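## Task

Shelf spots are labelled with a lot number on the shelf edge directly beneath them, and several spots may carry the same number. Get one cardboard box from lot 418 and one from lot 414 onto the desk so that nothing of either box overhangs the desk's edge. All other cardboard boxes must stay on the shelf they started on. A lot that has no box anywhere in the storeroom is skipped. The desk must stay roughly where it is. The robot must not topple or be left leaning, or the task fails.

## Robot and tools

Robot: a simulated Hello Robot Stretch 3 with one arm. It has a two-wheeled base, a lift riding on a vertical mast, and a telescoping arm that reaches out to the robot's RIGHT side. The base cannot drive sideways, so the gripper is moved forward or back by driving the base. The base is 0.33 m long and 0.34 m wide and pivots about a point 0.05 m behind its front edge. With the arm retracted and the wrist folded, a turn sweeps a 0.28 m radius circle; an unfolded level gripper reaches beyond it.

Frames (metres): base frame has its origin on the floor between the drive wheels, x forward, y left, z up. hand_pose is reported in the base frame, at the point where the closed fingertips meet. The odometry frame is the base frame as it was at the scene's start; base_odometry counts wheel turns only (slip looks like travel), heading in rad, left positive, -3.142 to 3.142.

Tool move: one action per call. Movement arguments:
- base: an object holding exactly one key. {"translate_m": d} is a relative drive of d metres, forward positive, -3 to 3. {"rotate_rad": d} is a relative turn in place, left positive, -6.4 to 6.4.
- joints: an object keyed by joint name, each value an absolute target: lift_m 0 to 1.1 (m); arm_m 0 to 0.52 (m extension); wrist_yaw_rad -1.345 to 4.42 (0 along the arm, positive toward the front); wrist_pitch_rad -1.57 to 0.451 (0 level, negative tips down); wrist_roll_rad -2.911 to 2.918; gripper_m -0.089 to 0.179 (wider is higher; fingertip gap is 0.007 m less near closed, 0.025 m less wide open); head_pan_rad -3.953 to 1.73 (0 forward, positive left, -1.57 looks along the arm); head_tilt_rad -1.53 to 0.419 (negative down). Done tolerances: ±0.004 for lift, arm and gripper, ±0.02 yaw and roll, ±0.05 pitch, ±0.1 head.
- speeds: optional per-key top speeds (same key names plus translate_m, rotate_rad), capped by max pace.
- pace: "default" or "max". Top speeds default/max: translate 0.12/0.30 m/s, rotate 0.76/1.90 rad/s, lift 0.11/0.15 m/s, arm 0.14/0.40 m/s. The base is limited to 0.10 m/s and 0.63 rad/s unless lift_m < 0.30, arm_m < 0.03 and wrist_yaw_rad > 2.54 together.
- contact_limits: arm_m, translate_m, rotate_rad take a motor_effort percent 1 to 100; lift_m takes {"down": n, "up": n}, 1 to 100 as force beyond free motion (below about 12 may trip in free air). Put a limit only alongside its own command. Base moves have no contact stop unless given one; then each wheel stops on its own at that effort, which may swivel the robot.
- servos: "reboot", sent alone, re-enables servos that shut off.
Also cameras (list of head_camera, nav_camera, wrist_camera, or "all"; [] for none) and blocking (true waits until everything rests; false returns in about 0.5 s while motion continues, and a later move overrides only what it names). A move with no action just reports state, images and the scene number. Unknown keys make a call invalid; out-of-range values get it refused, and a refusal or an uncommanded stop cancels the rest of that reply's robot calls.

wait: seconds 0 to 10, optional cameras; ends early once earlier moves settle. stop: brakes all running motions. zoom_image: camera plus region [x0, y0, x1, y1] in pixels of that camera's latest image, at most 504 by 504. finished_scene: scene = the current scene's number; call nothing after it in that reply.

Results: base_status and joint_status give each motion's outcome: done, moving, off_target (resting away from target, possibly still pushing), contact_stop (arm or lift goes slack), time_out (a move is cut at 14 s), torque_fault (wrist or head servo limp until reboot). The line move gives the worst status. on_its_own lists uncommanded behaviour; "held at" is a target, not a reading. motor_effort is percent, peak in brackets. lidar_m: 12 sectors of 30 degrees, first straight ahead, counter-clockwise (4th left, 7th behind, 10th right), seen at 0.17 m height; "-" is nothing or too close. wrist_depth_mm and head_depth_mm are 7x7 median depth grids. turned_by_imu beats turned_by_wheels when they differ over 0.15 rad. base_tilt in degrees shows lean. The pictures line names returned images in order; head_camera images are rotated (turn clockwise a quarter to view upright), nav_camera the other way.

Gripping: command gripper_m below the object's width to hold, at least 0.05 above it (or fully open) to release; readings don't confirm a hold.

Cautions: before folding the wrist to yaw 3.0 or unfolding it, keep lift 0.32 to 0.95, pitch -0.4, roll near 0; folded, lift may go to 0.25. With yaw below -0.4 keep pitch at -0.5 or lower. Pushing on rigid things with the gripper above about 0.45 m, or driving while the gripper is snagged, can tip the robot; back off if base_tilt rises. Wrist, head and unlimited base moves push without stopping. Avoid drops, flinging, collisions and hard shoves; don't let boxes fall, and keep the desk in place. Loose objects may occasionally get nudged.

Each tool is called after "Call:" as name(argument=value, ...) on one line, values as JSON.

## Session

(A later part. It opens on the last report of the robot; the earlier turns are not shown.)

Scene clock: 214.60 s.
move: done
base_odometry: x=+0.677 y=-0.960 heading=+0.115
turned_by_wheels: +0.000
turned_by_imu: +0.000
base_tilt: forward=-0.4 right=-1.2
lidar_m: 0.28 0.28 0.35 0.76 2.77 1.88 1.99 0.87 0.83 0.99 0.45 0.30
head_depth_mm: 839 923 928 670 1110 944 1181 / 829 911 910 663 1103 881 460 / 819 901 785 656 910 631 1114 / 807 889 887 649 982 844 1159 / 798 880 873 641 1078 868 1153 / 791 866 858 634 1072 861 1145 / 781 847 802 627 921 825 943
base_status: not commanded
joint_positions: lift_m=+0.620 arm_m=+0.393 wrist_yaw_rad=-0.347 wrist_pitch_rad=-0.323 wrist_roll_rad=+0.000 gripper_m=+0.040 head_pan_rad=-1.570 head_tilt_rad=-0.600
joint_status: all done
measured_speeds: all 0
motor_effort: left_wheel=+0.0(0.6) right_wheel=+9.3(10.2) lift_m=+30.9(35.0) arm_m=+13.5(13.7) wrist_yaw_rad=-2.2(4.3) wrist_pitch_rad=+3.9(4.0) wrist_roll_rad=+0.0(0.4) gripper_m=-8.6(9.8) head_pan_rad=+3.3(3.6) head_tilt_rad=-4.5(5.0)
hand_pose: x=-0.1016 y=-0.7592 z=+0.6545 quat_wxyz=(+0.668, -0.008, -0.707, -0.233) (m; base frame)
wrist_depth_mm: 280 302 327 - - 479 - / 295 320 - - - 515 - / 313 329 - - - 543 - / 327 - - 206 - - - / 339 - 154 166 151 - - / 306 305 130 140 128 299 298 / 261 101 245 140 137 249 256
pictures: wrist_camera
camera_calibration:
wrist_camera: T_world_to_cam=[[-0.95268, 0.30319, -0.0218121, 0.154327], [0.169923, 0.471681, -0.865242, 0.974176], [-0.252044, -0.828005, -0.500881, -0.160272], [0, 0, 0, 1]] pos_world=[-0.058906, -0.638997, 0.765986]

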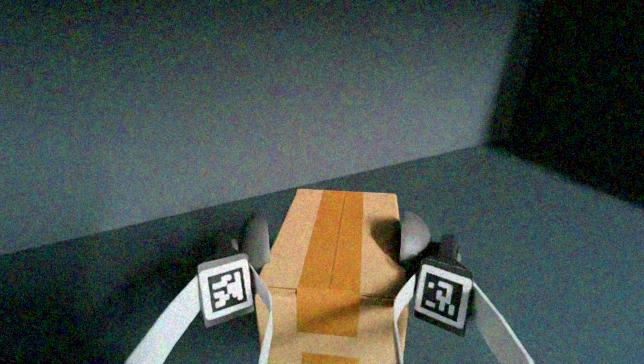

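Call:
move(joints={"arm_m":0.01})

Call:
move(base={"translate_m":-0.33}, joints={"lift_m":0.8,"wrist_yaw_rad":0})

Call:
move(base={"rotate_rad":-1.15})

Call:
move(base={"translate_m":-1.3}, joints={"head_tilt_rad":-0.5}, cameras=["head_camera","nav_camera"])

Scene clock: 246.77 s.
move: done
base_odometry: x=+0.677 y=-0.960 heading=+0.115
turned_by_wheels: +0.000
turned_by_imu: +0.000
base_tilt: forward=-0.3 right=-1.3
lidar_m: 0.28 0.28 0.35 0.76 2.77 1.88 1.99 0.87 0.82 0.99 0.45 0.30
head_depth_mm: 838 928 925 671 1113 943 1174 / 827 917 913 663 1105 907 1144 / 817 903 784 657 1095 902 611 / 809 889 887 648 1084 896 1157 / 800 879 876 641 1080 864 1143 / 789 869 860 635 1073 859 1145 / 785 846 800 626 923 824 943
base_status: not commanded
joint_positions: lift_m=+0.620 arm_m=+0.010 wrist_yaw_rad=-0.347 wrist_pitch_rad=-0.323 wrist_roll_rad=+0.000 gripper_m=+0.040 head_pan_rad=-1.570 head_tilt_rad=-0.600
joint_status: all done
measured_speeds: all 0
motor_effort: left_wheel=-0.3(0.6) right_wheel=+9.2(10.4) lift_m=+26.8(31.9) arm_m=-12.8(14.8) wrist_yaw_rad=-3.2(4.8) wrist_pitch_rad=+3.8(4.0) wrist_roll_rad=+0.1(0.6) gripper_m=-8.8(9.4) head_pan_rad=+3.1(3.2) head_tilt_rad=-4.3(5.3)
hand_pose: x=-0.1016 y=-0.3762 z=+0.6545 quat_wxyz=(+0.668, -0.008, -0.707, -0.233) (m; base frame)
wrist_depth_mm: - - - - 812 - - / - - - - 846 - - / - - - - - - 534 / - - - 195 - - - / - - 154 167 152 - - / 314 329 130 140 128 686 - / - 101 - 140 133 766 856
pictures: none

Scene clock: 251.20 s.
move: done
base_odometry: x=+0.350 y=-0.998 heading=+0.115
turned_by_wheels: +0.000
turned_by_imu: +0.000
base_tilt: forward=-0.2 right=-1.2
lidar_m: 0.60 0.61 0.77 1.65 2.72 1.60 1.66 1.36 0.65 0.81 0.86 0.65
head_depth_mm: 620 627 631 668 773 936 1210 / 812 821 789 701 854 925 1029 / 849 937 900 694 1057 887 1096 / 840 929 887 685 1086 521 337 / 831 915 870 679 1077 916 1151 / 822 904 781 669 1070 886 1150 / 813 891 787 664 1062 880 1138
base_status: done
joint_positions: lift_m=+0.800 arm_m=+0.010 wrist_yaw_rad=-0.003 wrist_pitch_rad=-0.324 wrist_roll_rad=+0.000 gripper_m=+0.040 head_pan_rad=-1.570 head_tilt_rad=-0.600
joint_status: all done
measured_speeds: all 0
motor_effort: left_wheel=-7.0(12.1) right_wheel=-3.6(11.8) lift_m=+31.0(34.6) arm_m=-6.3(13.1) wrist_yaw_rad=+1.6(4.6) wrist_pitch_rad=+3.9(4.1) wrist_roll_rad=-0.1(0.3) gripper_m=-8.8(9.3) head_pan_rad=+2.2(3.4) head_tilt_rad=-4.0(4.9)
hand_pose: x=-0.0222 y=-0.3902 z=+0.8343 quat_wxyz=(+0.698, +0.113, -0.698, -0.115) (m; base frame)
wrist_depth_mm: - - - - - - 319 / - - - - - - 342 / 765 - - - - - 363 / - - - 195 - - 399 / - - 153 167 152 - - / - - 129 140 128 462 - / - 101 - 139 133 116 -
pictures: none

Scene clock: 254.13 s.
move: done
base_odometry: x=+0.350 y=-0.998 heading=-1.035
turned_by_wheels: -1.150
turned_by_imu: -1.132
base_tilt: forward=-0.3 right=-1.1
lidar_m: 0.99 0.68 0.60 0.60 0.72 1.34 2.56 1.60 1.66 1.36 0.65 0.66
head_depth_mm: 1323 1433 1582 1739 1862 1506 1279 / 1356 1485 1633 1811 1869 1492 1275 / 1401 1537 1697 1884 1857 1441 1153 / 1466 1588 1765 1993 1834 521 337 / 1454 1595 1745 1976 1706 1432 1223 / 1129 1232 1392 1465 1648 1412 1221 / 1171 1275 1069 1410 1145 1361 1181
base_status: done
joint_positions: lift_m=+0.800 arm_m=+0.010 wrist_yaw_rad=-0.002 wrist_pitch_rad=-0.324 wrist_roll_rad=+0.000 gripper_m=+0.040 head_pan_rad=-1.570 head_tilt_rad=-0.600
joint_status: not commanded
measured_speeds: all 0
motor_effort: left_wheel=+8.3(11.6) right_wheel=-9.6(14.0) lift_m=+29.3(30.8) arm_m=-7.4(7.4) wrist_yaw_rad=+2.2(3.0) wrist_pitch_rad=+3.9(4.1) wrist_roll_rad=+0.1(0.3) gripper_m=-8.8(9.3) head_pan_rad=+2.5(2.8) head_tilt_rad=-3.8(5.1)
hand_pose: x=-0.0221 y=-0.3902 z=+0.8343 quat_wxyz=(+0.698, +0.113, -0.698, -0.115) (m; base frame)
wrist_depth_mm: - - - - - - - / - - - - - - - / - - - - - - - / - - - - - - - / - - 157 167 166 - - / - - 129 140 129 - - / 971 101 150 140 136 - -
pictures: none

Scene clock: 268.27 s.
move: done
base_odometry: x=-0.314 y=+0.119 heading=-1.035
turned_by_wheels: +0.000
turned_by_imu: +0.000
base_tilt: forward=-0.3 right=-1.2
lidar_m: 1.81 1.13 1.00 1.00 1.20 2.47 2.37 0.92 0.68 0.85 1.51 1.80
head_depth_mm: 1019 1096 1178 1250 953 733 1033 / 1053 1127 1213 1277 951 730 1252 / 1082 1162 1258 1315 939 724 648 / 1118 1193 1308 1399 932 720 332 / 1148 1245 1362 1491 968 759 1275 / 1169 1265 1377 1526 1713 1489 1294 / 1206 1315 1451 1600 1796 1574 1291
base_status: done
joint_positions: lift_m=+0.800 arm_m=+0.010 wrist_yaw_rad=-0.002 wrist_pitch_rad=-0.324 wrist_roll_rad=+0.000 gripper_m=+0.040 head_pan_rad=-1.570 head_tilt_rad=-0.500
joint_status: all done
measured_speeds: all 0
motor_effort: left_wheel=-5.4(10.9) right_wheel=-5.6(14.8) lift_m=+24.6(29.8) arm_m=-12.2(13.4) wrist_yaw_rad=+1.2(3.2) wrist_pitch_rad=+4.0(4.1) wrist_roll_rad=-0.2(0.3) gripper_m=-8.9(9.6) head_pan_rad=+1.6(2.8) head_tilt_rad=+4.1(5.5)
hand_pose: x=-0.0221 y=-0.3902 z=+0.8343 quat_wxyz=(+0.698, +0.113, -0.698, -0.115) (m; base frame)
wrist_depth_mm: - - - - - - - / - - - - - - - / - - - - - - - / - - - 195 - - - / - - 154 166 151 - - / - - 129 140 129 - - / - 110 - 139 136 992 987
pictures: head_camera (sideways), nav_camera (sideways)
camera_calibration:
head_camera: T_world_to_cam=[[-0.0466155, 0.432317, -0.900516, 1.18757], [0.99751, -0.0276101, -0.0648914, 0.0779895], [-0.052917, -0.901299, -0.429954, 0.515478], [0, 0, 0, 1]] pos_world=[0.00484119, -0.0466526, 1.29612]
nav_camera: T_world_to_cam=[[0.0173985, -0.455979, 0.88982, -1.11495], [-0.999789, -0.017632, 0.0105134, 0.0426287], [0.0108954, -0.889816, -0.45619, 0.546915], [0, 0, 0, 1]] pos_world=[0.0560594, -0.0209902, 1.24116]

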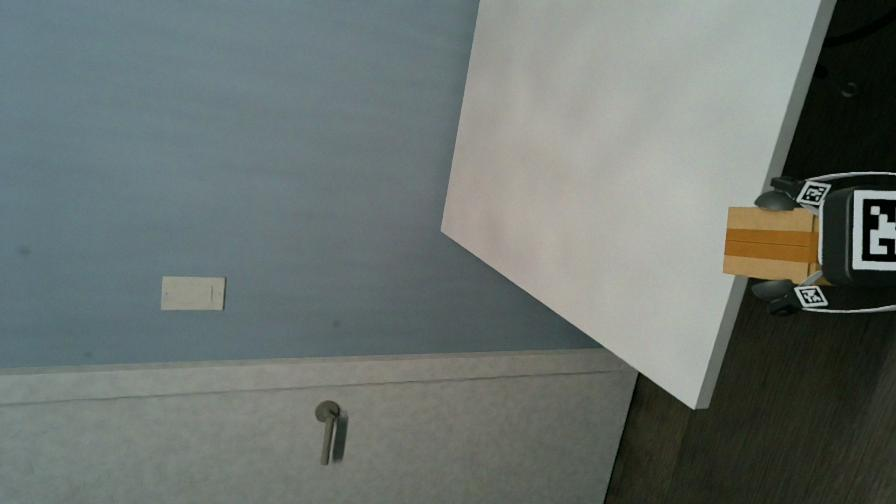

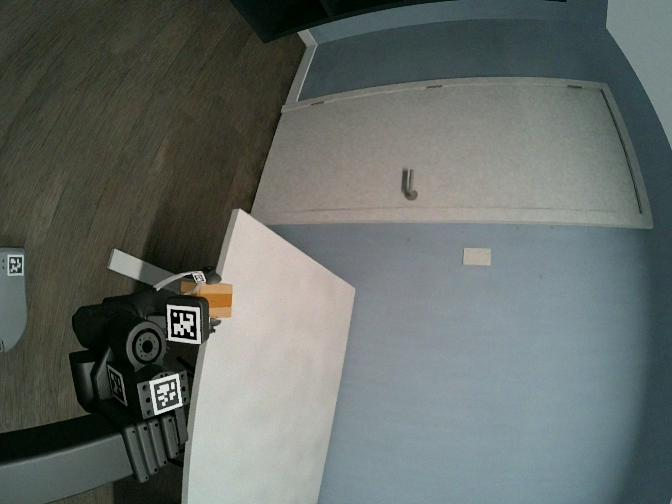

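Call:
move(base={"translate_m":-0.12})

Call:
move(joints={"arm_m":0.32})

Call:
move(joints={"lift_m":0.705}, speeds={"lift_m":0.03}, contact_limits={"lift_m":{"down":14}}, cameras=["head_camera"])

Scene clock: 284.43 s.
move: done
base_odometry: x=-0.376 y=+0.223 heading=-1.035
turned_by_wheels: +0.000
turned_by_imu: +0.001
base_tilt: forward=-0.4 right=-1.2
lidar_m: 1.90 1.17 1.04 1.04 1.24 2.36 2.30 0.83 0.61 0.85 1.45 1.91
head_depth_mm: 988 1063 1143 1216 960 732 628 / 1018 1096 1180 1260 948 727 642 / 1051 1128 1224 1285 938 723 616 / 1078 1172 1268 1330 933 719 332 / 1114 1206 1313 1417 922 718 1234 / 1152 1249 1355 1489 964 738 1297 / 1162 1284 1401 1555 1738 783 1291
base_status: done
joint_positions: lift_m=+0.800 arm_m=+0.010 wrist_yaw_rad=-0.002 wrist_pitch_rad=-0.324 wrist_roll_rad=+0.000 gripper_m=+0.040 head_pan_rad=-1.570 head_tilt_rad=-0.500
joint_status: not commanded
measured_speeds: all 0
motor_effort: left_wheel=-4.1(11.2) right_wheel=-6.5(10.9) lift_m=+24.8(25.6) arm_m=-12.3(12.4) wrist_yaw_rad=+2.2(3.2) wrist_pitch_rad=+3.9(4.1) wrist_roll_rad=-0.1(0.3) gripper_m=-8.8(9.1) head_pan_rad=+1.9(2.4) head_tilt_rad=+4.5(4.8)
hand_pose: x=-0.0221 y=-0.3902 z=+0.8343 quat_wxyz=(+0.698, +0.113, -0.698, -0.115) (m; base frame)
wrist_depth_mm: - - - - - - - / - - - - - - - / - - - - - - - / - - - 195 - - - / - - 154 167 152 - - / - - 130 140 128 - - / - 110 - 139 136 116 -
pictures: none

Scene clock: 287.93 s.
move: done
base_odometry: x=-0.376 y=+0.223 heading=-1.035
turned_by_wheels: +0.000
turned_by_imu: +0.000
base_tilt: forward=-0.3 right=-1.3
lidar_m: 1.91 1.17 1.04 1.04 1.24 2.36 2.30 0.83 0.61 0.85 1.46 1.92
head_depth_mm: 991 1063 1137 1223 956 732 296 / 1018 1093 1181 1258 510 369 348 / 1050 1129 1219 1277 488 679 1219 / 1081 1165 1268 1334 521 677 1270 / 1123 1208 1312 1420 926 714 1265 / 1152 1249 1359 1493 962 735 1300 / 1179 1282 1405 1554 1722 781 1286
base_status: not commanded
joint_positions: lift_m=+0.800 arm_m=+0.320 wrist_yaw_rad=-0.002 wrist_pitch_rad=-0.324 wrist_roll_rad=+0.000 gripper_m=+0.040 head_pan_rad=-1.570 head_tilt_rad=-0.500
joint_status: all done
measured_speeds: all 0
motor_effort: left_wheel=-4.3(4.9) right_wheel=-7.4(7.4) lift_m=+28.3(28.3) arm_m=+13.5(15.3) wrist_yaw_rad=+1.3(3.2) wrist_pitch_rad=+4.0(4.1) wrist_roll_rad=+0.1(0.3) gripper_m=-8.3(9.4) head_pan_rad=+1.5(2.1) head_tilt_rad=+3.1(4.9)
hand_pose: x=-0.0221 y=-0.7002 z=+0.8343 quat_wxyz=(+0.698, +0.113, -0.698, -0.115) (m; base frame)
wrist_depth_mm: - 776 - - - - - / - 851 - - - - - / - - - - - - - / - - - 195 - - - / - - 153 166 152 - - / - - 129 140 128 - - / - 101 - 140 132 106 -
pictures: none

Scene clock: 291.53 s.
move: done
base_odometry: x=-0.376 y=+0.223 heading=-1.035
turned_by_wheels: +0.000
turned_by_imu: +0.000
base_tilt: forward=-0.2 right=-1.2
lidar_m: 1.90 1.17 1.04 1.04 1.24 2.36 2.31 0.83 0.61 0.85 1.46 1.92
head_depth_mm: 990 1063 1144 1224 959 734 613 / 1020 1093 1182 1254 952 663 376 / 1046 1128 1222 1278 941 527 1242 / 1086 1165 1275 1332 857 552 1270 / 1118 1205 1327 1416 929 717 1267 / 1156 1252 1359 1499 961 737 1290 / 1175 1274 1411 1547 1728 786 1288
base_status: not commanded
joint_positions: lift_m=+0.705 arm_m=+0.320 wrist_yaw_rad=-0.002 wrist_pitch_rad=-0.232 wrist_roll_rad=+0.002 gripper_m=+0.040 head_pan_rad=-1.570 head_tilt_rad=-0.500
joint_status: all done
measured_speeds: all 0
on_its_own: wrist_pitch_rad is at rest, and its effort (-12.8) is outside its rest range (-8 to +12)
motor_effort: left_wheel=-4.6(5.0) right_wheel=-7.0(7.7) lift_m=+14.7(27.6) arm_m=+13.3(14.1) wrist_yaw_rad=+1.5(3.3) wrist_pitch_rad=-12.8(13.3) wrist_roll_rad=-0.6(0.8) gripper_m=-8.3(9.3) head_pan_rad=+1.3(2.0) head_tilt_rad=+3.3(4.5)
contact_limits: lift_m down 14 (down: maximum 72; up: maximum 65)
hand_pose: x=-0.0221 y=-0.7088 z=+0.7612 quat_wxyz=(+0.702, +0.081, -0.703, -0.083) (m; base frame)
wrist_depth_mm: - 802 - - - - - / - 840 - - - - - / - 905 - - - - - / - - - 194 - - - / - - 153 165 150 - - / - - 129 138 128 - - / - 94 - 139 133 106 -
pictures: head_camera (sideways)
camera_calibration:
head_camera: T_world_to_cam=[[-0.0466209, 0.432196, -0.900574, 1.18764], [0.99751, -0.0276147, -0.0648918, 0.0779898], [-0.0529151, -0.901357, -0.429833, 0.515318], [0, 0, 0, 1]] pos_world=[0.00484117, -0.0466531, 1.29612]

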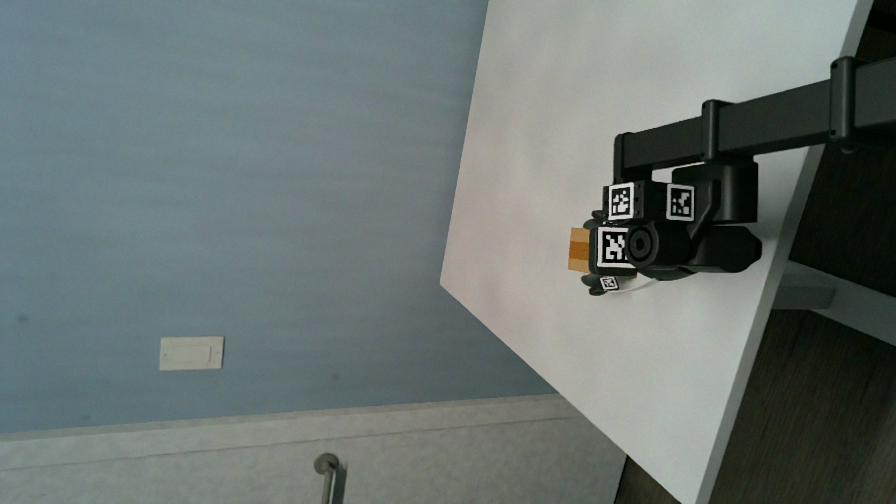

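Call:
move(joints={"lift_m":0.716})

Call:
move(joints={"gripper_m":0.15})

Call:
move(joints={"lift_m":0.85})

Call:
move(joints={"arm_m":0.01}, cameras=["head_camera"])

Call:
move(joints={"wrist_yaw_rad":3.0,"wrist_pitch_rad":-0.42,"head_pan_rad":1.5,"head_tilt_rad":-0.25}, cameras=["nav_camera"])

Scene clock: 297.90 s.
move: done
base_odometry: x=-0.376 y=+0.223 heading=-1.035
turned_by_wheels: +0.000
turned_by_imu: +0.000
base_tilt: forward=-0.3 right=-1.0
lidar_m: 1.90 1.17 1.04 1.04 1.24 2.36 2.30 0.83 0.61 0.85 1.45 1.92
head_depth_mm: 990 1060 1145 1218 958 734 611 / 1019 1092 1179 1254 948 514 369 / 1053 1132 1220 1285 943 521 1217 / 1083 1166 1274 1332 855 552 1261 / 1126 1206 1313 1412 931 712 1268 / 1153 1247 1363 1498 960 734 1291 / 1167 1276 1390 1554 1715 783 1290
base_status: not commanded
joint_positions: lift_m=+0.716 arm_m=+0.320 wrist_yaw_rad=-0.002 wrist_pitch_rad=-0.273 wrist_roll_rad=+0.002 gripper_m=+0.040 head_pan_rad=-1.570 head_tilt_rad=-0.500
joint_status: all done
measured_speeds: all 0
motor_effort: left_wheel=-4.1(4.6) right_wheel=-6.2(7.0) lift_m=+28.3(29.3) arm_m=+9.9(13.2) wrist_yaw_rad=+0.7(2.2) wrist_pitch_rad=-5.5(12.9) wrist_roll_rad=-0.4(0.8) gripper_m=-8.5(9.0) head_pan_rad=+1.7(2.0) head_tilt_rad=+3.7(4.1)
hand_pose: x=-0.0219 y=-0.7052 z=+0.7624 quat_wxyz=(+0.700, +0.096, -0.701, -0.097) (m; base frame)
wrist_depth_mm: - 792 - - - - - / - 834 - - - - - / - - - - - - - / - - - 194 - - - / - - 153 161 149 - - / - - 129 138 128 - - / - 101 - 143 135 105 -
pictures: none

Scene clock: 299.53 s.
move: done
base_odometry: x=-0.376 y=+0.223 heading=-1.035
turned_by_wheels: +0.000
turned_by_imu: +0.000
base_tilt: forward=-0.3 right=-1.2
lidar_m: 1.91 1.17 1.04 1.04 1.24 2.36 2.30 0.83 0.61 0.85 1.45 1.91
head_depth_mm: 989 1061 1142 1218 957 732 612 / 1022 1097 1187 1253 952 514 370 / 1050 1129 1222 1281 940 521 1221 / 1083 1170 1265 1319 898 550 1269 / 1118 1207 1317 1413 926 717 1266 / 1158 1242 1354 1499 963 737 1292 / 1165 1277 1395 1558 1726 784 1292
base_status: not commanded
joint_positions: lift_m=+0.716 arm_m=+0.320 wrist_yaw_rad=-0.002 wrist_pitch_rad=-0.313 wrist_roll_rad=+0.002 gripper_m=+0.150 head_pan_rad=-1.570 head_tilt_rad=-0.500
joint_status: all done
measured_speeds: all 0
motor_effort: left_wheel=-4.1(4.8) right_wheel=-6.1(7.5) lift_m=+27.0(28.9) arm_m=+2.3(9.9) wrist_yaw_rad=+1.0(2.1) wrist_pitch_rad=+2.0(5.5) wrist_roll_rad=-0.5(1.0) gripper_m=+0.6(81.7) head_pan_rad=+1.1(1.9) head_tilt_rad=+3.7(3.9)
hand_pose: x=-0.0219 y=-0.7013 z=+0.7529 quat_wxyz=(+0.698, +0.110, -0.699, -0.111) (m; base frame)
wrist_depth_mm: - 792 - - - - - / - 859 - - - - - / - - - - - - - / - - - 177 - - - / - 146 - 147 146 142 - / - 125 - 134 131 125 - / - 118 - 146 - - 110
pictures: none

Scene clock: 301.60 s.
move: done
base_odometry: x=-0.376 y=+0.223 heading=-1.035
turned_by_wheels: +0.000
turned_by_imu: +0.000
base_tilt: forward=-0.4 right=-1.2
lidar_m: 1.91 1.16 1.04 1.04 1.24 2.36 2.30 0.83 0.61 0.85 1.46 1.91
head_depth_mm: 990 1058 1140 1226 963 302 - / 1024 1096 1178 1249 398 323 641 / 1047 1133 1222 1276 466 723 1217 / 1079 1170 1270 1327 492 718 1270 / 1117 1206 1316 1415 889 716 1264 / 1148 1244 1362 1484 962 736 1299 / 1176 1279 1398 1548 1724 784 1286
base_status: not commanded
joint_positions: lift_m=+0.850 arm_m=+0.320 wrist_yaw_rad=-0.002 wrist_pitch_rad=-0.314 wrist_roll_rad=+0.002 gripper_m=+0.150 head_pan_rad=-1.570 head_tilt_rad=-0.500
joint_status: all done
measured_speeds: all 0
motor_effort: left_wheel=-4.2(5.0) right_wheel=-6.7(7.2) lift_m=+30.5(34.0) arm_m=-7.6(8.0) wrist_yaw_rad=+0.4(2.5) wrist_pitch_rad=+2.2(2.2) wrist_roll_rad=-0.9(0.9) gripper_m=+0.8(1.1) head_pan_rad=+1.4(1.7) head_tilt_rad=+3.3(3.8)
hand_pose: x=-0.0219 y=-0.7013 z=+0.8867 quat_wxyz=(+0.698, +0.110, -0.699, -0.112) (m; base frame)
wrist_depth_mm: - 782 - - - - - / - 864 - - - - - / - - - - - - - / - - - - - - - / - - - - - 142 - / - 125 - - - 124 - / 113 119 - 255 - - 110
pictures: none

Scene clock: 305.10 s.
move: done
base_odometry: x=-0.376 y=+0.223 heading=-1.035
turned_by_wheels: +0.000
turned_by_imu: +0.000
base_tilt: forward=-0.2 right=-1.3
lidar_m: 1.91 1.17 1.04 1.04 1.25 2.36 2.30 0.83 0.61 0.85 1.46 1.92
head_depth_mm: 993 1057 1144 1221 955 735 614 / 1021 1099 1180 1248 943 727 625 / 1052 1132 1220 1283 944 724 322 / 1087 1173 1269 1325 898 721 296 / 1113 1202 1314 1407 927 717 1234 / 1150 1249 1359 1495 962 735 1290 / 1169 1287 1411 1560 1725 783 1294
base_status: not commanded
joint_positions: lift_m=+0.850 arm_m=+0.010 wrist_yaw_rad=-0.002 wrist_pitch_rad=-0.314 wrist_roll_rad=+0.002 gripper_m=+0.150 head_pan_rad=-1.570 head_tilt_rad=-0.500
joint_status: all done
measured_speeds: all 0
motor_effort: left_wheel=-4.6(4.9) right_wheel=-7.0(7.4) lift_m=+25.1(31.4) arm_m=-12.9(14.6) wrist_yaw_rad=+0.1(2.4) wrist_pitch_rad=+2.1(2.2) wrist_roll_rad=-0.8(0.9) gripper_m=+0.5(1.2) head_pan_rad=+1.5(1.8) head_tilt_rad=+2.8(3.8)
hand_pose: x=-0.0219 y=-0.3912 z=+0.8867 quat_wxyz=(+0.698, +0.110, -0.699, -0.112) (m; base frame)
wrist_depth_mm: - - - - - - - / - - - - - - - / - - - - - - - / - - - 482 - - - / - 150 - - - 142 - / - 126 - - - 124 - / - - - - - - 111
pictures: head_camera (sideways)
camera_calibration:
head_camera: T_world_to_cam=[[-0.0466209, 0.432196, -0.900574, 1.18764], [0.99751, -0.0276147, -0.0648918, 0.0779898], [-0.0529151, -0.901357, -0.429833, 0.515318], [0, 0, 0, 1]] pos_world=[0.00484117, -0.0466531, 1.29612]

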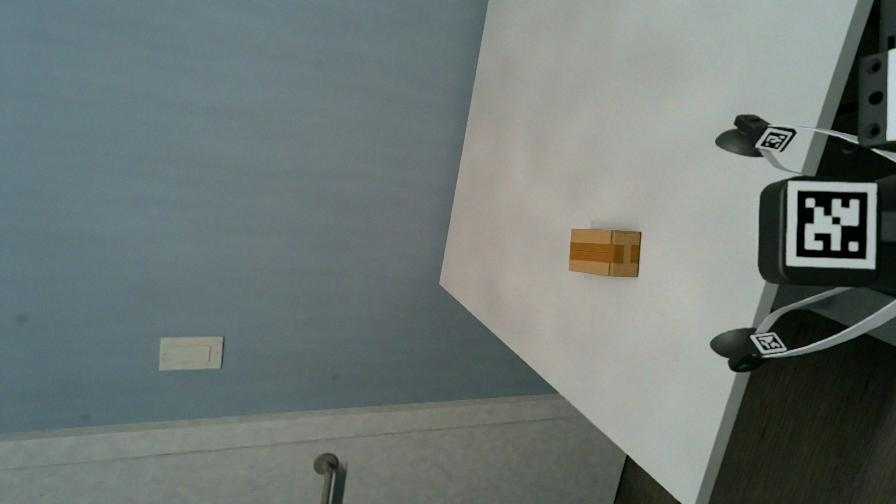

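Scene clock: 308.00 s.
move: done
base_odometry: x=-0.376 y=+0.223 heading=-1.035
turned_by_wheels: +0.000
turned_by_imu: +0.000
base_tilt: forward=-0.3 right=-1.2
lidar_m: 1.91 1.17 1.04 1.04 1.24 2.36 2.30 0.83 0.61 0.85 1.46 1.91
head_depth_mm: 864 893 925 959 989 1031 1070 / 887 915 947 983 1018 1062 1107 / 910 939 972 1011 1050 1096 1137 / 937 964 996 1038 1081 1129 1170 / 963 988 1026 1066 1114 1153 1213 / 987 1016 1052 1099 1145 1201 1250 / 1017 1053 1089 1132 1181 1233 1295
base_status: not commanded
joint_positions: lift_m=+0.850 arm_m=+0.010 wrist_yaw_rad=+2.997 wrist_pitch_rad=-0.432 wrist_roll_rad=+0.002 gripper_m=+0.150 head_pan_rad=+1.508 head_tilt_rad=-0.248
joint_status: all done
measured_speeds: translate_m=+0.000 rotate_rad=+0.000 lift_m=+0.000 arm_m=+0.000 wrist_yaw_rad=+0.000 wrist_pitch_rad=+0.000 wrist_roll_rad=+0.000 head_pan_rad=-0.024 head_tilt_rad=+0.000
motor_effort: left_wheel=-4.4(4.9) right_wheel=-6.7(7.2) lift_m=+22.9(25.1) arm_m=-11.1(13.3) wrist_yaw_rad=+2.2(6.1) wrist_pitch_rad=+1.8(4.3) wrist_roll_rad=-0.8(0.9) gripper_m=+0.6(1.1) head_pan_rad=-3.0(6.9) head_tilt_rad=-3.3(7.3)
hand_pose: x=+0.0109 y=+0.0654 z=+0.8596 quat_wxyz=(+0.201, +0.700, +0.101, +0.677) (m; base frame)
wrist_depth_mm: - 146 - - - - 890 / - 159 - - - - 996 / - 173 - - - - - / - - 227 - - - - / - 205 227 - - - - / - 126 255 - - 124 - / 989 - 300 - - 952 114
pictures: nav_camera (sideways)
camera_calibration:
nav_camera: T_world_to_cam=[[-0.00325851, 0.220301, 0.975427, -1.22659], [0.998696, -0.0489699, 0.0143961, 0.0253541], [0.050938, 0.974202, -0.219854, 0.239072], [0, 0, 0, 1]] pos_world=[-0.0414958, 0.0385566, 1.24865]

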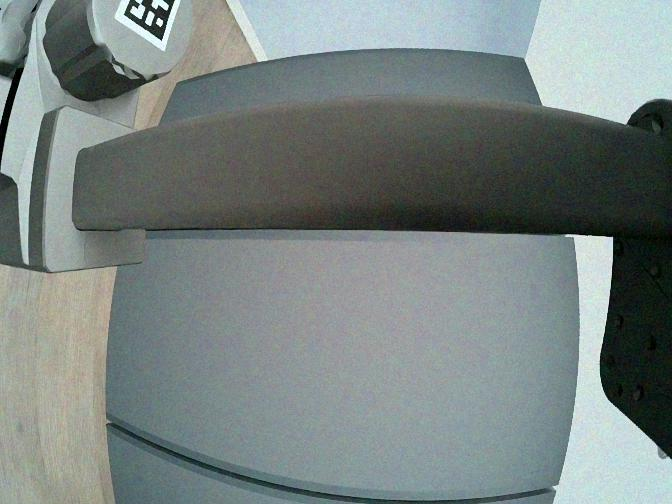

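Call:
move(joints={"lift_m":0.28,"gripper_m":0.04}, pace="max")

Call:
move(base={"rotate_rad":2.45}, joints={"head_pan_rad":-1.0,"head_tilt_rad":-0.3}, pace="max")

Call:
move(base={"translate_m":2.0}, pace="max", contact_limits={"translate_m":45}, cameras=["nav_camera"])

Scene clock: 328.47 s.
move: done
base_odometry: x=-0.376 y=+0.223 heading=-1.035
turned_by_wheels: +0.000
turned_by_imu: +0.000
base_tilt: forward=-0.4 right=-1.2
lidar_m: 1.91 1.17 1.04 1.04 1.24 2.36 2.30 0.83 0.61 0.85 1.45 1.91
head_depth_mm: 864 893 928 958 998 1038 1075 / 889 912 946 979 1020 1059 1106 / 905 938 969 1009 1050 1090 1141 / 932 960 999 1035 1079 1126 1180 / 957 988 1021 1064 1108 1160 1207 / 984 1014 1057 1096 1148 1201 1249 / 1005 1036 1081 1119 1178 1227 1289
base_status: not commanded
joint_positions: lift_m=+0.280 arm_m=+0.010 wrist_yaw_rad=+2.997 wrist_pitch_rad=-0.434 wrist_roll_rad=+0.002 gripper_m=+0.040 head_pan_rad=+1.500 head_tilt_rad=-0.250
joint_status: all done
measured_speeds: all 0
motor_effort: left_wheel=-4.3(4.9) right_wheel=-6.7(7.3) lift_m=+26.1(27.0) arm_m=-6.1(9.6) wrist_yaw_rad=+1.4(3.7) wrist_pitch_rad=+2.1(2.2) wrist_roll_rad=-0.7(1.0) gripper_m=+0.8(82.4) head_pan_rad=-3.0(3.8) head_tilt_rad=-2.6(4.1)
hand_pose: x=+0.0108 y=+0.0651 z=+0.2891 quat_wxyz=(+0.202, +0.700, +0.102, +0.677) (m; base frame)
wrist_depth_mm: - 146 - - - - 882 / - 158 - - - - 973 / 883 175 797 875 851 836 837 / 704 663 227 683 683 676 669 / 587 564 216 554 554 567 558 / 504 502 127 294 129 488 480 / 269 274 254 264 406 427 426
pictures: none

Scene clock: 331.07 s.
move: done
base_odometry: x=-0.376 y=+0.223 heading=+1.415
turned_by_wheels: +2.450
turned_by_imu: +2.402
base_tilt: forward=-0.3 right=-1.2
lidar_m: 1.68 2.36 1.20 0.61 0.85 0.86 1.99 1.92 1.33 1.05 1.04 1.13
head_depth_mm: 856 890 937 982 1028 1083 1150 / 869 908 952 1000 1047 1104 1167 / 884 920 963 1015 1065 1130 1194 / 894 934 981 1029 1084 1145 1216 / 910 951 1000 1050 1107 1173 1239 / 927 970 1019 1074 1129 1189 1282 / 939 979 1032 1088 1148 1213 1287
base_status: done
joint_positions: lift_m=+0.280 arm_m=+0.010 wrist_yaw_rad=+2.997 wrist_pitch_rad=-0.434 wrist_roll_rad=+0.002 gripper_m=+0.040 head_pan_rad=-1.006 head_tilt_rad=-0.302
joint_status: all done
measured_speeds: all 0
motor_effort: left_wheel=-6.0(15.0) right_wheel=+7.4(14.4) lift_m=+29.0(31.3) arm_m=-12.5(13.4) wrist_yaw_rad=+1.3(3.4) wrist_pitch_rad=+2.2(2.2) wrist_roll_rad=-0.6(1.1) gripper_m=+0.1(1.0) head_pan_rad=+3.3(5.2) head_tilt_rad=-0.5(5.3)
hand_pose: x=+0.0108 y=+0.0651 z=+0.2891 quat_wxyz=(+0.202, +0.700, +0.102, +0.677) (m; base frame)
wrist_depth_mm: - 146 - - - - - / - 158 - - - - - / 881 174 707 877 850 840 833 / 699 650 224 699 685 681 679 / 595 567 216 555 551 563 561 / 502 502 127 294 129 485 483 / 268 275 254 263 408 427 426
pictures: none

Scene clock: 339.17 s.
move: done
base_odometry: x=-0.065 y=+2.198 heading=+1.415
turned_by_wheels: +0.000
turned_by_imu: +0.001
base_tilt: forward=-0.2 right=-1.2
lidar_m: 0.55 0.54 0.58 0.88 2.04 1.81 2.64 0.69 0.55 0.78 1.46 0.68
head_depth_mm: 1443 1501 1566 1654 1723 1802 1560 / 1453 1515 1595 1678 1754 1825 1555 / 1475 1544 1621 1692 1772 1853 1545 / 1502 1581 1641 1729 1819 1895 1535 / 1521 1601 1674 1760 1854 1910 1521 / 1290 1336 1389 1443 1502 1560 1475 / 1009 1036 1065 1094 1136 1168 1209
base_status: done
joint_positions: lift_m=+0.280 arm_m=+0.010 wrist_yaw_rad=+2.997 wrist_pitch_rad=-0.434 wrist_roll_rad=+0.002 gripper_m=+0.040 head_pan_rad=-1.000 head_tilt_rad=-0.299
joint_status: not commanded
measured_speeds: all 0
motor_effort: left_wheel=-0.5(13.3) right_wheel=+5.2(13.7) lift_m=+24.0(29.1) arm_m=-9.7(12.7) wrist_yaw_rad=+1.6(3.0) wrist_pitch_rad=+2.1(2.3) wrist_roll_rad=-0.5(1.0) gripper_m=+0.3(0.9) head_pan_rad=+3.8(4.2) head_tilt_rad=+4.8(6.3)
contact_limits: translate_m 45 (maximum 100)
hand_pose: x=+0.0107 y=+0.0651 z=+0.2891 quat_wxyz=(+0.202, +0.700, +0.102, +0.677) (m; base frame)
wrist_depth_mm: - 146 - - - 568 467 / - 158 - - - 593 483 / 892 176 787 865 818 609 504 / 702 655 225 687 689 653 507 / 597 568 216 560 549 566 545 / 502 501 126 295 129 484 480 / 270 274 253 265 408 432 420
pictures: nav_camera (sideways)
camera_calibration:
nav_camera: T_world_to_cam=[[0.160065, -0.21772, 0.962797, -1.21113], [-0.833514, -0.552329, 0.0136718, 0.0374543], [0.528804, -0.804693, -0.269881, 0.301211], [0, 0, 0, 1]] pos_world=[0.0657966, -0.000618103, 1.24685]

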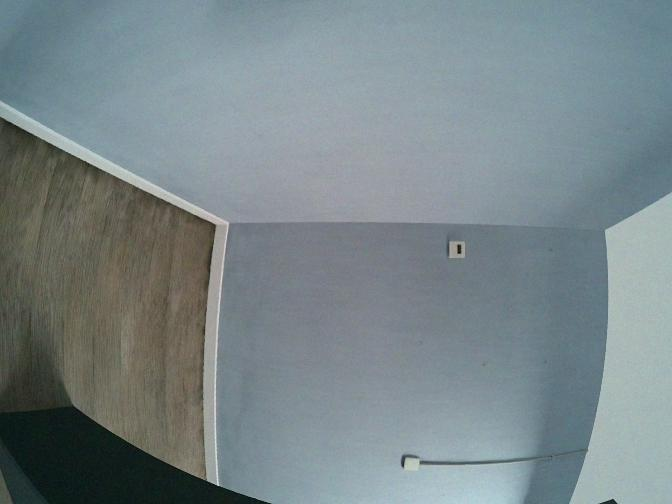

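Call:
move(base={"rotate_rad":-1.3}, joints={"head_pan_rad":-2.2,"head_tilt_rad":-0.3}, pace="max")

Call:
move(base={"translate_m":1.1}, pace="max", contact_limits={"translate_m":45}, cameras=["head_camera","nav_camera"])

Scene clock: 353.07 s.
move: done
base_odometry: x=-0.065 y=+2.198 heading=+0.115
turned_by_wheels: -1.300
turned_by_imu: -1.275
base_tilt: forward=-0.3 right=-1.3
lidar_m: 1.72 0.88 0.58 0.54 0.55 0.69 1.46 1.80 2.34 1.82 0.54 0.61
head_depth_mm: 1948 2016 2061 2087 2186 2038 1571 / 2136 2187 2243 2250 1874 1935 1566 / 2332 2400 2471 2425 2623 2015 1555 / 2576 2645 2747 2384 2545 2008 1554 / 2810 2967 3122 2672 2698 1989 1526 / 3156 3378 3533 3771 2849 1995 1514 / 3218 - - - 2828 1971 1524
base_status: done
joint_positions: lift_m=+0.280 arm_m=+0.010 wrist_yaw_rad=+2.997 wrist_pitch_rad=-0.434 wrist_roll_rad=+0.002 gripper_m=+0.040 head_pan_rad=-2.207 head_tilt_rad=-0.299
joint_status: all done
measured_speeds: all 0
motor_effort: left_wheel=+6.2(15.4) right_wheel=-9.4(14.0) lift_m=+26.2(26.8) arm_m=-11.9(13.1) wrist_yaw_rad=+0.6(3.1) wrist_pitch_rad=+2.1(2.2) wrist_roll_rad=-0.8(1.0) gripper_m=+0.1(0.8) head_pan_rad=+3.9(5.2) head_tilt_rad=+2.1(5.6)
hand_pose: x=+0.0107 y=+0.0651 z=+0.2891 quat_wxyz=(+0.202, +0.700, +0.102, +0.677) (m; base frame)
wrist_depth_mm: 480 146 530 556 591 625 - / 517 158 576 617 637 - - / 557 177 201 - - 772 783 / - 192 204 662 676 682 668 / 590 566 216 555 553 562 555 / 501 502 126 293 130 487 481 / 270 275 254 263 409 426 423
pictures: none

Scene clock: 358.10 s.
move: done
base_odometry: x=+1.028 y=+2.325 heading=+0.115
turned_by_wheels: +0.000
turned_by_imu: +0.001
base_tilt: forward=-0.3 right=-1.2
lidar_m: 0.63 0.64 0.72 0.67 0.68 0.85 1.82 0.57 0.51 1.28 1.03 0.68
head_depth_mm: 551 594 644 703 771 856 960 / 484 515 554 598 647 703 772 / 434 458 487 519 556 598 649 / 1033 495 1133 1045 540 567 602 / 1178 690 1282 1264 712 1187 912 / 1218 865 1326 1260 863 1180 937 / 1118 1119 1216 1210 1299 1175 1343
base_status: done
joint_positions: lift_m=+0.280 arm_m=+0.010 wrist_yaw_rad=+2.997 wrist_pitch_rad=-0.434 wrist_roll_rad=+0.002 gripper_m=+0.040 head_pan_rad=-2.200 head_tilt_rad=-0.299
joint_status: not commanded
measured_speeds: all 0
motor_effort: left_wheel=+2.1(11.8) right_wheel=+2.3(14.3) lift_m=+28.5(28.9) arm_m=-5.1(12.9) wrist_yaw_rad=+1.4(3.0) wrist_pitch_rad=+2.1(2.3) wrist_roll_rad=-0.7(1.0) gripper_m=+0.1(1.1) head_pan_rad=+3.1(4.2) head_tilt_rad=+1.1(2.9)
contact_limits: translate_m 45 (maximum 100)
hand_pose: x=+0.0107 y=+0.0651 z=+0.2891 quat_wxyz=(+0.202, +0.700, +0.102, +0.677) (m; base frame)
wrist_depth_mm: 582 146 628 - - 769 - / 625 159 - - - 842 - / - 174 183 783 809 808 - / 687 655 225 687 686 681 647 / 589 562 216 556 554 566 559 / 498 498 127 296 129 487 482 / 269 275 254 264 408 425 422
pictures: head_camera (sideways), nav_camera (sideways)
camera_calibration:
head_camera: T_world_to_cam=[[0.106277, 0.224759, -0.968601, 1.27548], [0.782617, -0.619801, -0.0579518, 0.0703146], [-0.613365, -0.751885, -0.241771, 0.273979], [0, 0, 0, 1]] pos_world=[-0.0225335, -0.0370938, 1.30574]
nav_camera: T_world_to_cam=[[-0.14486, -0.228103, 0.9628, -1.20925], [-0.816927, 0.576579, 0.0136886, 0.0373446], [-0.558253, -0.784554, -0.269867, 0.307907], [0, 0, 0, 1]] pos_world=[0.027225, -0.0557969, 1.24685]

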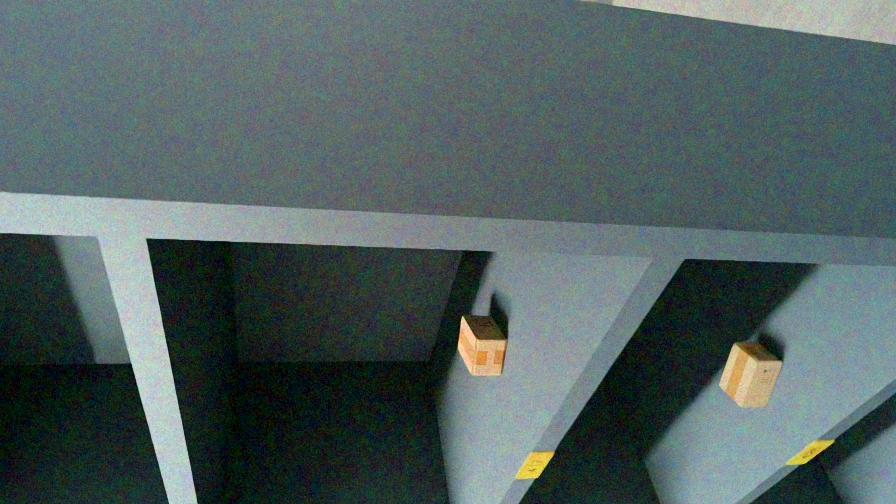

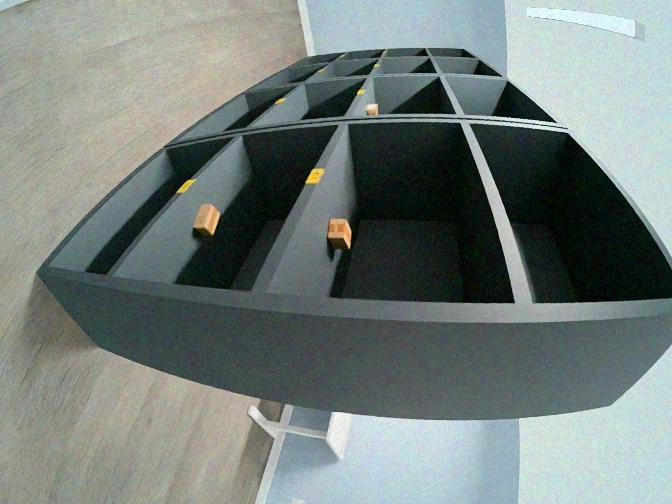

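Call:
move(base={"translate_m":0.25})

Call:
move(base={"rotate_rad":-1.6}, joints={"head_pan_rad":-0.7,"head_tilt_rad":-0.45}, cameras=["head_camera","nav_camera"])

Call:
zoom_image(camera="nav_camera", region=[150, 50, 500, 400])

Scene clock: 373.87 s.
move: done
base_odometry: x=+1.276 y=+2.353 heading=+0.115
turned_by_wheels: +0.000
turned_by_imu: +0.000
base_tilt: forward=-0.3 right=-1.1
lidar_m: 0.39 0.39 0.50 0.70 0.70 0.89 1.90 0.70 1.35 2.22 0.63 0.42
head_depth_mm: 1029 607 632 663 701 776 868 / 1125 971 1193 1196 838 1111 802 / 1235 1204 1319 1304 1375 1206 953 / 1347 1342 1468 1296 1543 1157 1361 / 1283 1321 1420 1289 1527 1249 1443 / 1184 1214 1289 1325 1414 1449 1474 / 1152 1233 2035 1585 1703 1799 1526
base_status: done
joint_positions: lift_m=+0.280 arm_m=+0.010 wrist_yaw_rad=+2.997 wrist_pitch_rad=-0.434 wrist_roll_rad=+0.002 gripper_m=+0.040 head_pan_rad=-2.200 head_tilt_rad=-0.299
joint_status: not commanded
measured_speeds: all 0
motor_effort: left_wheel=+3.8(12.8) right_wheel=+8.5(10.0) lift_m=+30.4(31.3) arm_m=+3.4(4.3) wrist_yaw_rad=+1.4(3.1) wrist_pitch_rad=+2.2(2.2) wrist_roll_rad=-0.8(0.9) gripper_m=+0.1(0.9) head_pan_rad=+2.5(3.0) head_tilt_rad=-1.2(2.9)
hand_pose: x=+0.0107 y=+0.0651 z=+0.2891 quat_wxyz=(+0.202, +0.700, +0.102, +0.677) (m; base frame)
wrist_depth_mm: 610 146 - - - 502 398 / - 159 - - 797 500 403 / - 173 184 828 819 541 417 / 687 652 225 694 682 533 427 / 592 567 216 552 553 554 430 / 503 497 126 294 129 485 431 / 269 275 253 264 408 424 412
pictures: none

Scene clock: 377.27 s.
move: done
base_odometry: x=+1.276 y=+2.353 heading=-1.485
turned_by_wheels: -1.600
turned_by_imu: -1.575
base_tilt: forward=-0.2 right=-1.2
lidar_m: 2.22 0.64 0.42 0.39 0.39 0.49 0.70 0.71 0.88 1.83 0.70 1.35
head_depth_mm: 557 618 708 834 1007 1542 1357 / 609 1061 652 707 777 917 1127 / 730 1174 1237 869 1325 965 1177 / 900 1268 1331 1006 1318 1104 1275 / 1194 1377 1425 1595 1297 1514 1300 / 1160 1290 1309 1467 1368 1557 1328 / 1091 1177 1227 1354 1481 1565 1332
base_status: done
joint_positions: lift_m=+0.280 arm_m=+0.010 wrist_yaw_rad=+2.997 wrist_pitch_rad=-0.434 wrist_roll_rad=+0.002 gripper_m=+0.040 head_pan_rad=-0.699 head_tilt_rad=-0.453
joint_status: all done
measured_speeds: all 0
motor_effort: left_wheel=+7.5(12.5) right_wheel=-9.9(13.4) lift_m=+29.8(31.3) arm_m=-1.0(5.5) wrist_yaw_rad=+2.4(3.2) wrist_pitch_rad=+2.1(2.2) wrist_roll_rad=-0.7(1.0) gripper_m=+0.1(1.0) head_pan_rad=-3.5(6.0) head_tilt_rad=+3.0(6.2)
hand_pose: x=+0.0107 y=+0.0651 z=+0.2891 quat_wxyz=(+0.202, +0.700, +0.102, +0.677) (m; base frame)
wrist_depth_mm: 357 146 392 418 443 472 502 / 384 159 423 455 483 522 539 / 415 177 456 499 531 - - / 451 461 225 543 - 629 654 / 483 506 216 540 552 564 565 / 504 501 126 295 130 485 482 / 270 275 254 265 406 425 420
pictures: head_camera (sideways), nav_camera (sideways)
camera_calibration:
head_camera: T_world_to_cam=[[-0.328294, 0.215294, -0.919713, 1.21437], [0.665694, 0.743511, -0.0635738, 0.0783157], [0.67013, -0.633118, -0.387411, 0.455661], [0, 0, 0, 1]] pos_world=[0.0411836, -0.031188, 1.29838]
nav_camera: T_world_to_cam=[[0.328048, -0.253304, 0.910067, -1.1433], [-0.630623, -0.776006, 0.0113284, 0.039251], [0.703348, -0.577626, -0.414307, 0.4882], [0, 0, 0, 1]] pos_world=[0.0564362, 0.0228533, 1.2423]

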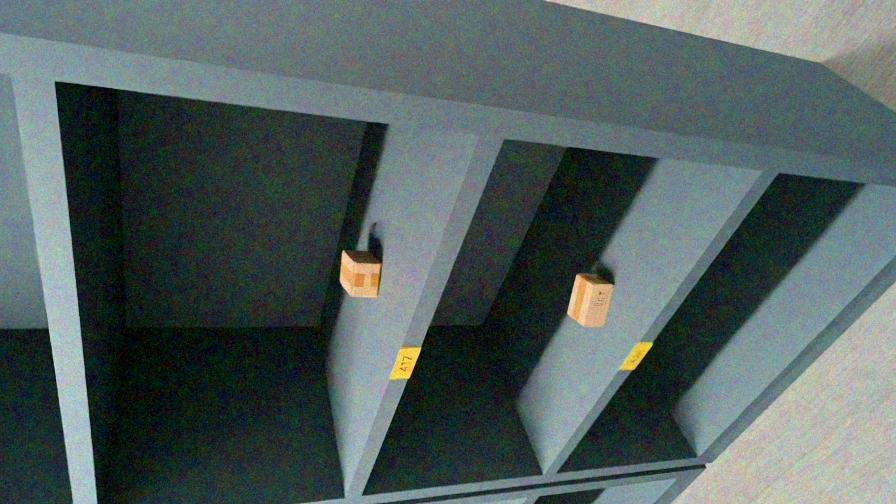

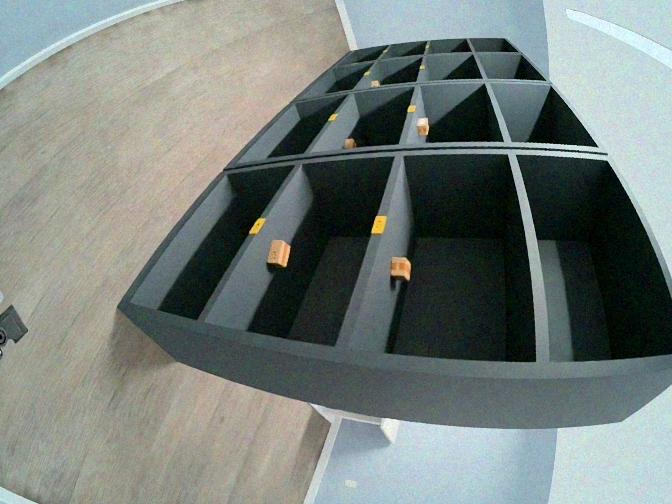

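Scaled by 1.440 from the camera's 672x504 image, which has a finer 792x594 frame.

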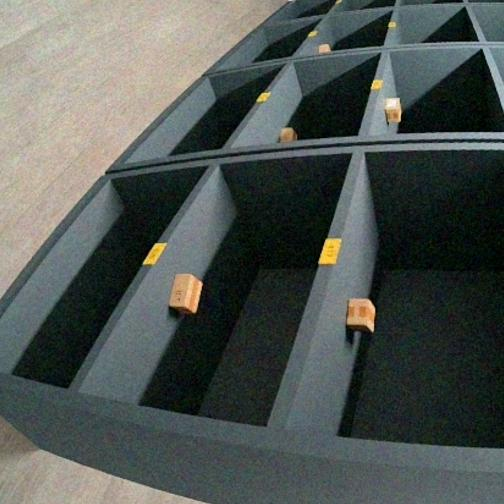

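Call:
move(base={"translate_m":0.95}, joints={"head_pan_rad":-1.3,"head_tilt_rad":-0.5}, cameras=["head_camera","nav_camera"])

Call:
move(base={"translate_m":1.05}, cameras=["head_camera","nav_camera"])

Scene clock: 396.33 s.
move: done
base_odometry: x=+1.358 y=+1.407 heading=-1.485
turned_by_wheels: +0.000
turned_by_imu: +0.000
base_tilt: forward=-0.2 right=-1.3
lidar_m: 1.29 0.85 0.56 0.51 0.52 0.65 1.35 1.64 0.76 0.95 0.56 1.19
head_depth_mm: 751 804 873 665 562 967 784 / 758 819 885 731 583 960 780 / 768 829 903 721 578 952 776 / 778 838 915 714 1086 945 792 / 785 846 917 706 1045 947 791 / 631 670 706 660 733 847 794 / 494 512 532 557 601 681 768
base_status: done
joint_positions: lift_m=+0.280 arm_m=+0.010 wrist_yaw_rad=+2.997 wrist_pitch_rad=-0.434 wrist_roll_rad=+0.002 gripper_m=+0.040 head_pan_rad=-1.300 head_tilt_rad=-0.500
joint_status: all done
measured_speeds: all 0
motor_effort: left_wheel=+5.6(12.2) right_wheel=+6.0(10.8) lift_m=+27.6(30.1) arm_m=-6.9(13.2) wrist_yaw_rad=+2.0(3.7) wrist_pitch_rad=+2.1(2.3) wrist_roll_rad=-0.3(1.0) gripper_m=+0.5(1.1) head_pan_rad=+3.3(4.9) head_tilt_rad=-4.2(7.2)
hand_pose: x=+0.0107 y=+0.0651 z=+0.2891 quat_wxyz=(+0.202, +0.700, +0.102, +0.677) (m; base frame)
wrist_depth_mm: 457 147 499 534 - - - / 496 158 526 - - - - / 528 175 182 - - - 769 / - 188 202 656 675 677 668 / 569 567 217 558 544 562 566 / 500 499 127 295 129 488 484 / 269 275 254 264 407 423 423
pictures: head_camera (sideways), nav_camera (sideways)
camera_calibration:
head_camera: T_world_to_cam=[[-0.160226, 0.404224, -0.900517, 1.18825], [0.968749, 0.239402, -0.0649036, 0.0782451], [0.18935, -0.882774, -0.42995, 0.514016], [0, 0, 0, 1]] pos_world=[0.0172592, -0.0452896, 1.29612]
nav_camera: T_world_to_cam=[[0.138394, -0.434935, 0.889763, -1.11566], [-0.958872, -0.283645, 0.0104919, 0.0423569], [0.247813, -0.854621, -0.456302, 0.545534], [0, 0, 0, 1]] pos_world=[0.0598248, -0.00699937, 1.24116]

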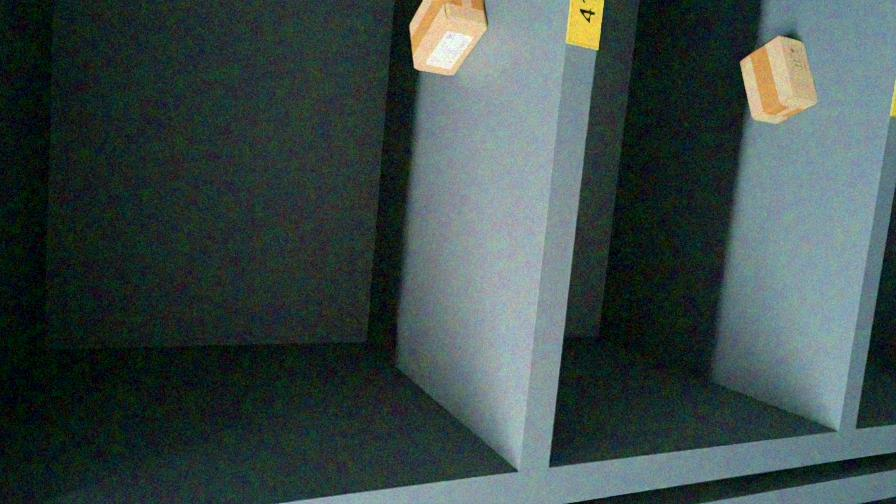

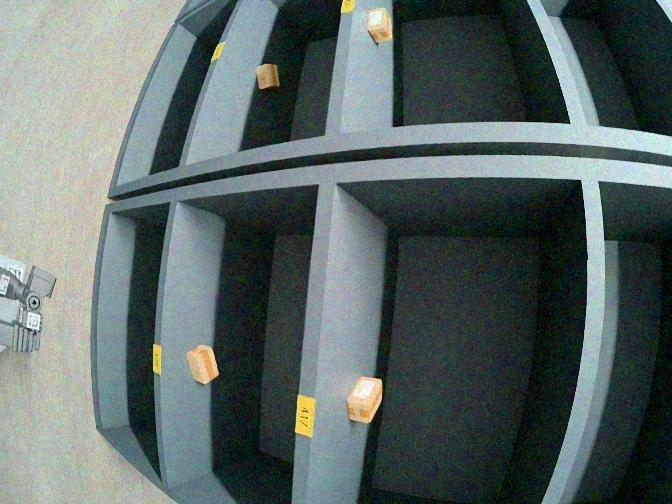

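Scene clock: 406.37 s.
move: done
base_odometry: x=+1.448 y=+0.361 heading=-1.485
turned_by_wheels: +0.000
turned_by_imu: +0.001
base_tilt: forward=-0.3 right=-1.2
lidar_m: 1.15 1.07 0.70 0.65 0.66 0.82 1.71 0.76 0.85 0.81 0.39 1.02
head_depth_mm: 636 686 744 740 513 421 753 / 646 696 756 732 508 432 780 / 653 704 766 720 504 431 777 / 660 713 777 714 500 865 771 / 546 585 632 631 496 734 749 / 384 403 426 449 454 481 554 / 298 316 339 370 416 476 544
base_status: done
joint_positions: lift_m=+0.280 arm_m=+0.010 wrist_yaw_rad=+2.997 wrist_pitch_rad=-0.434 wrist_roll_rad=+0.002 gripper_m=+0.040 head_pan_rad=-1.300 head_tilt_rad=-0.500
joint_status: not commanded
measured_speeds: all 0
motor_effort: left_wheel=+6.3(10.3) right_wheel=+4.7(10.6) lift_m=+26.1(28.4) arm_m=-1.5(7.9) wrist_yaw_rad=+1.2(3.3) wrist_pitch_rad=+2.1(2.3) wrist_roll_rad=-0.7(1.1) gripper_m=+0.7(1.2) head_pan_rad=+3.5(4.0) head_tilt_rad=-4.3(5.4)
hand_pose: x=+0.0107 y=+0.0651 z=+0.2891 quat_wxyz=(+0.202, +0.700, +0.102, +0.677) (m; base frame)
wrist_depth_mm: - 145 - - - - - / - 158 - - - - - / - 173 180 783 810 799 827 / 680 649 225 695 687 678 661 / 589 571 216 556 551 564 562 / 501 497 126 296 129 485 482 / 268 274 253 265 408 427 428
pictures: head_camera (sideways), nav_camera (sideways)
camera_calibration:
head_camera: T_world_to_cam=[[-0.160226, 0.404224, -0.900517, 1.18825], [0.968749, 0.239402, -0.0649036, 0.0782451], [0.18935, -0.882774, -0.42995, 0.514016], [0, 0, 0, 1]] pos_world=[0.0172592, -0.0452896, 1.29612]
nav_camera: T_world_to_cam=[[0.138394, -0.434935, 0.889763, -1.11561], [-0.958872, -0.283645, 0.0104919, 0.0423853], [0.247813, -0.854621, -0.456302, 0.54562], [0, 0, 0, 1]] pos_world=[0.0598248, -0.00689937, 1.24116]

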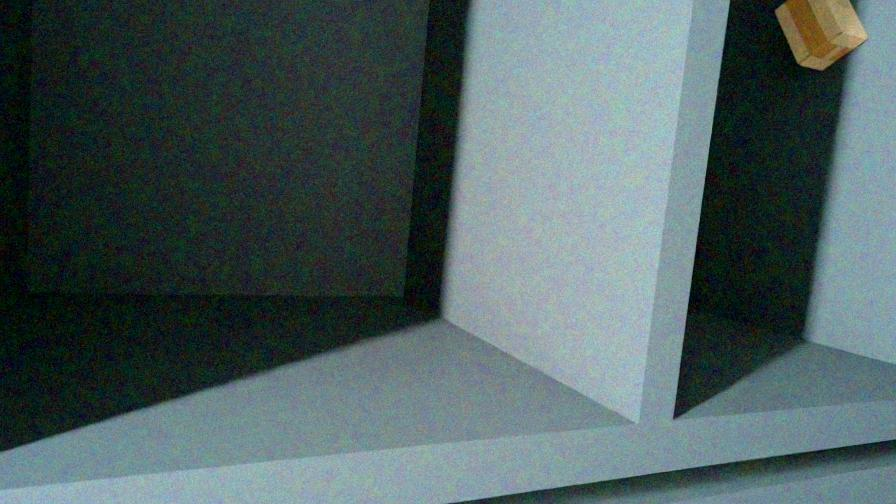

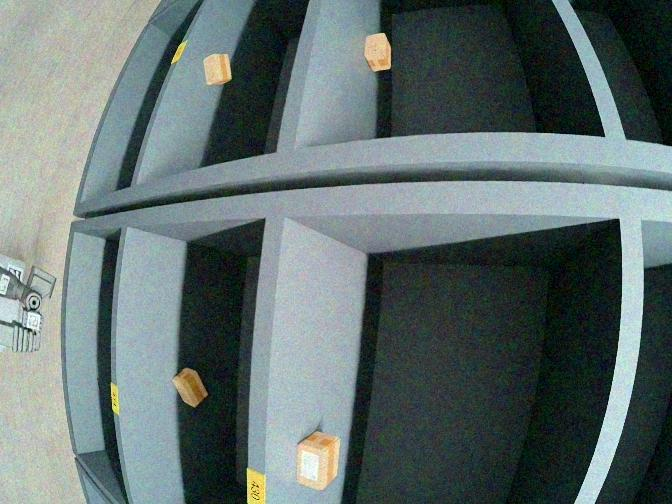

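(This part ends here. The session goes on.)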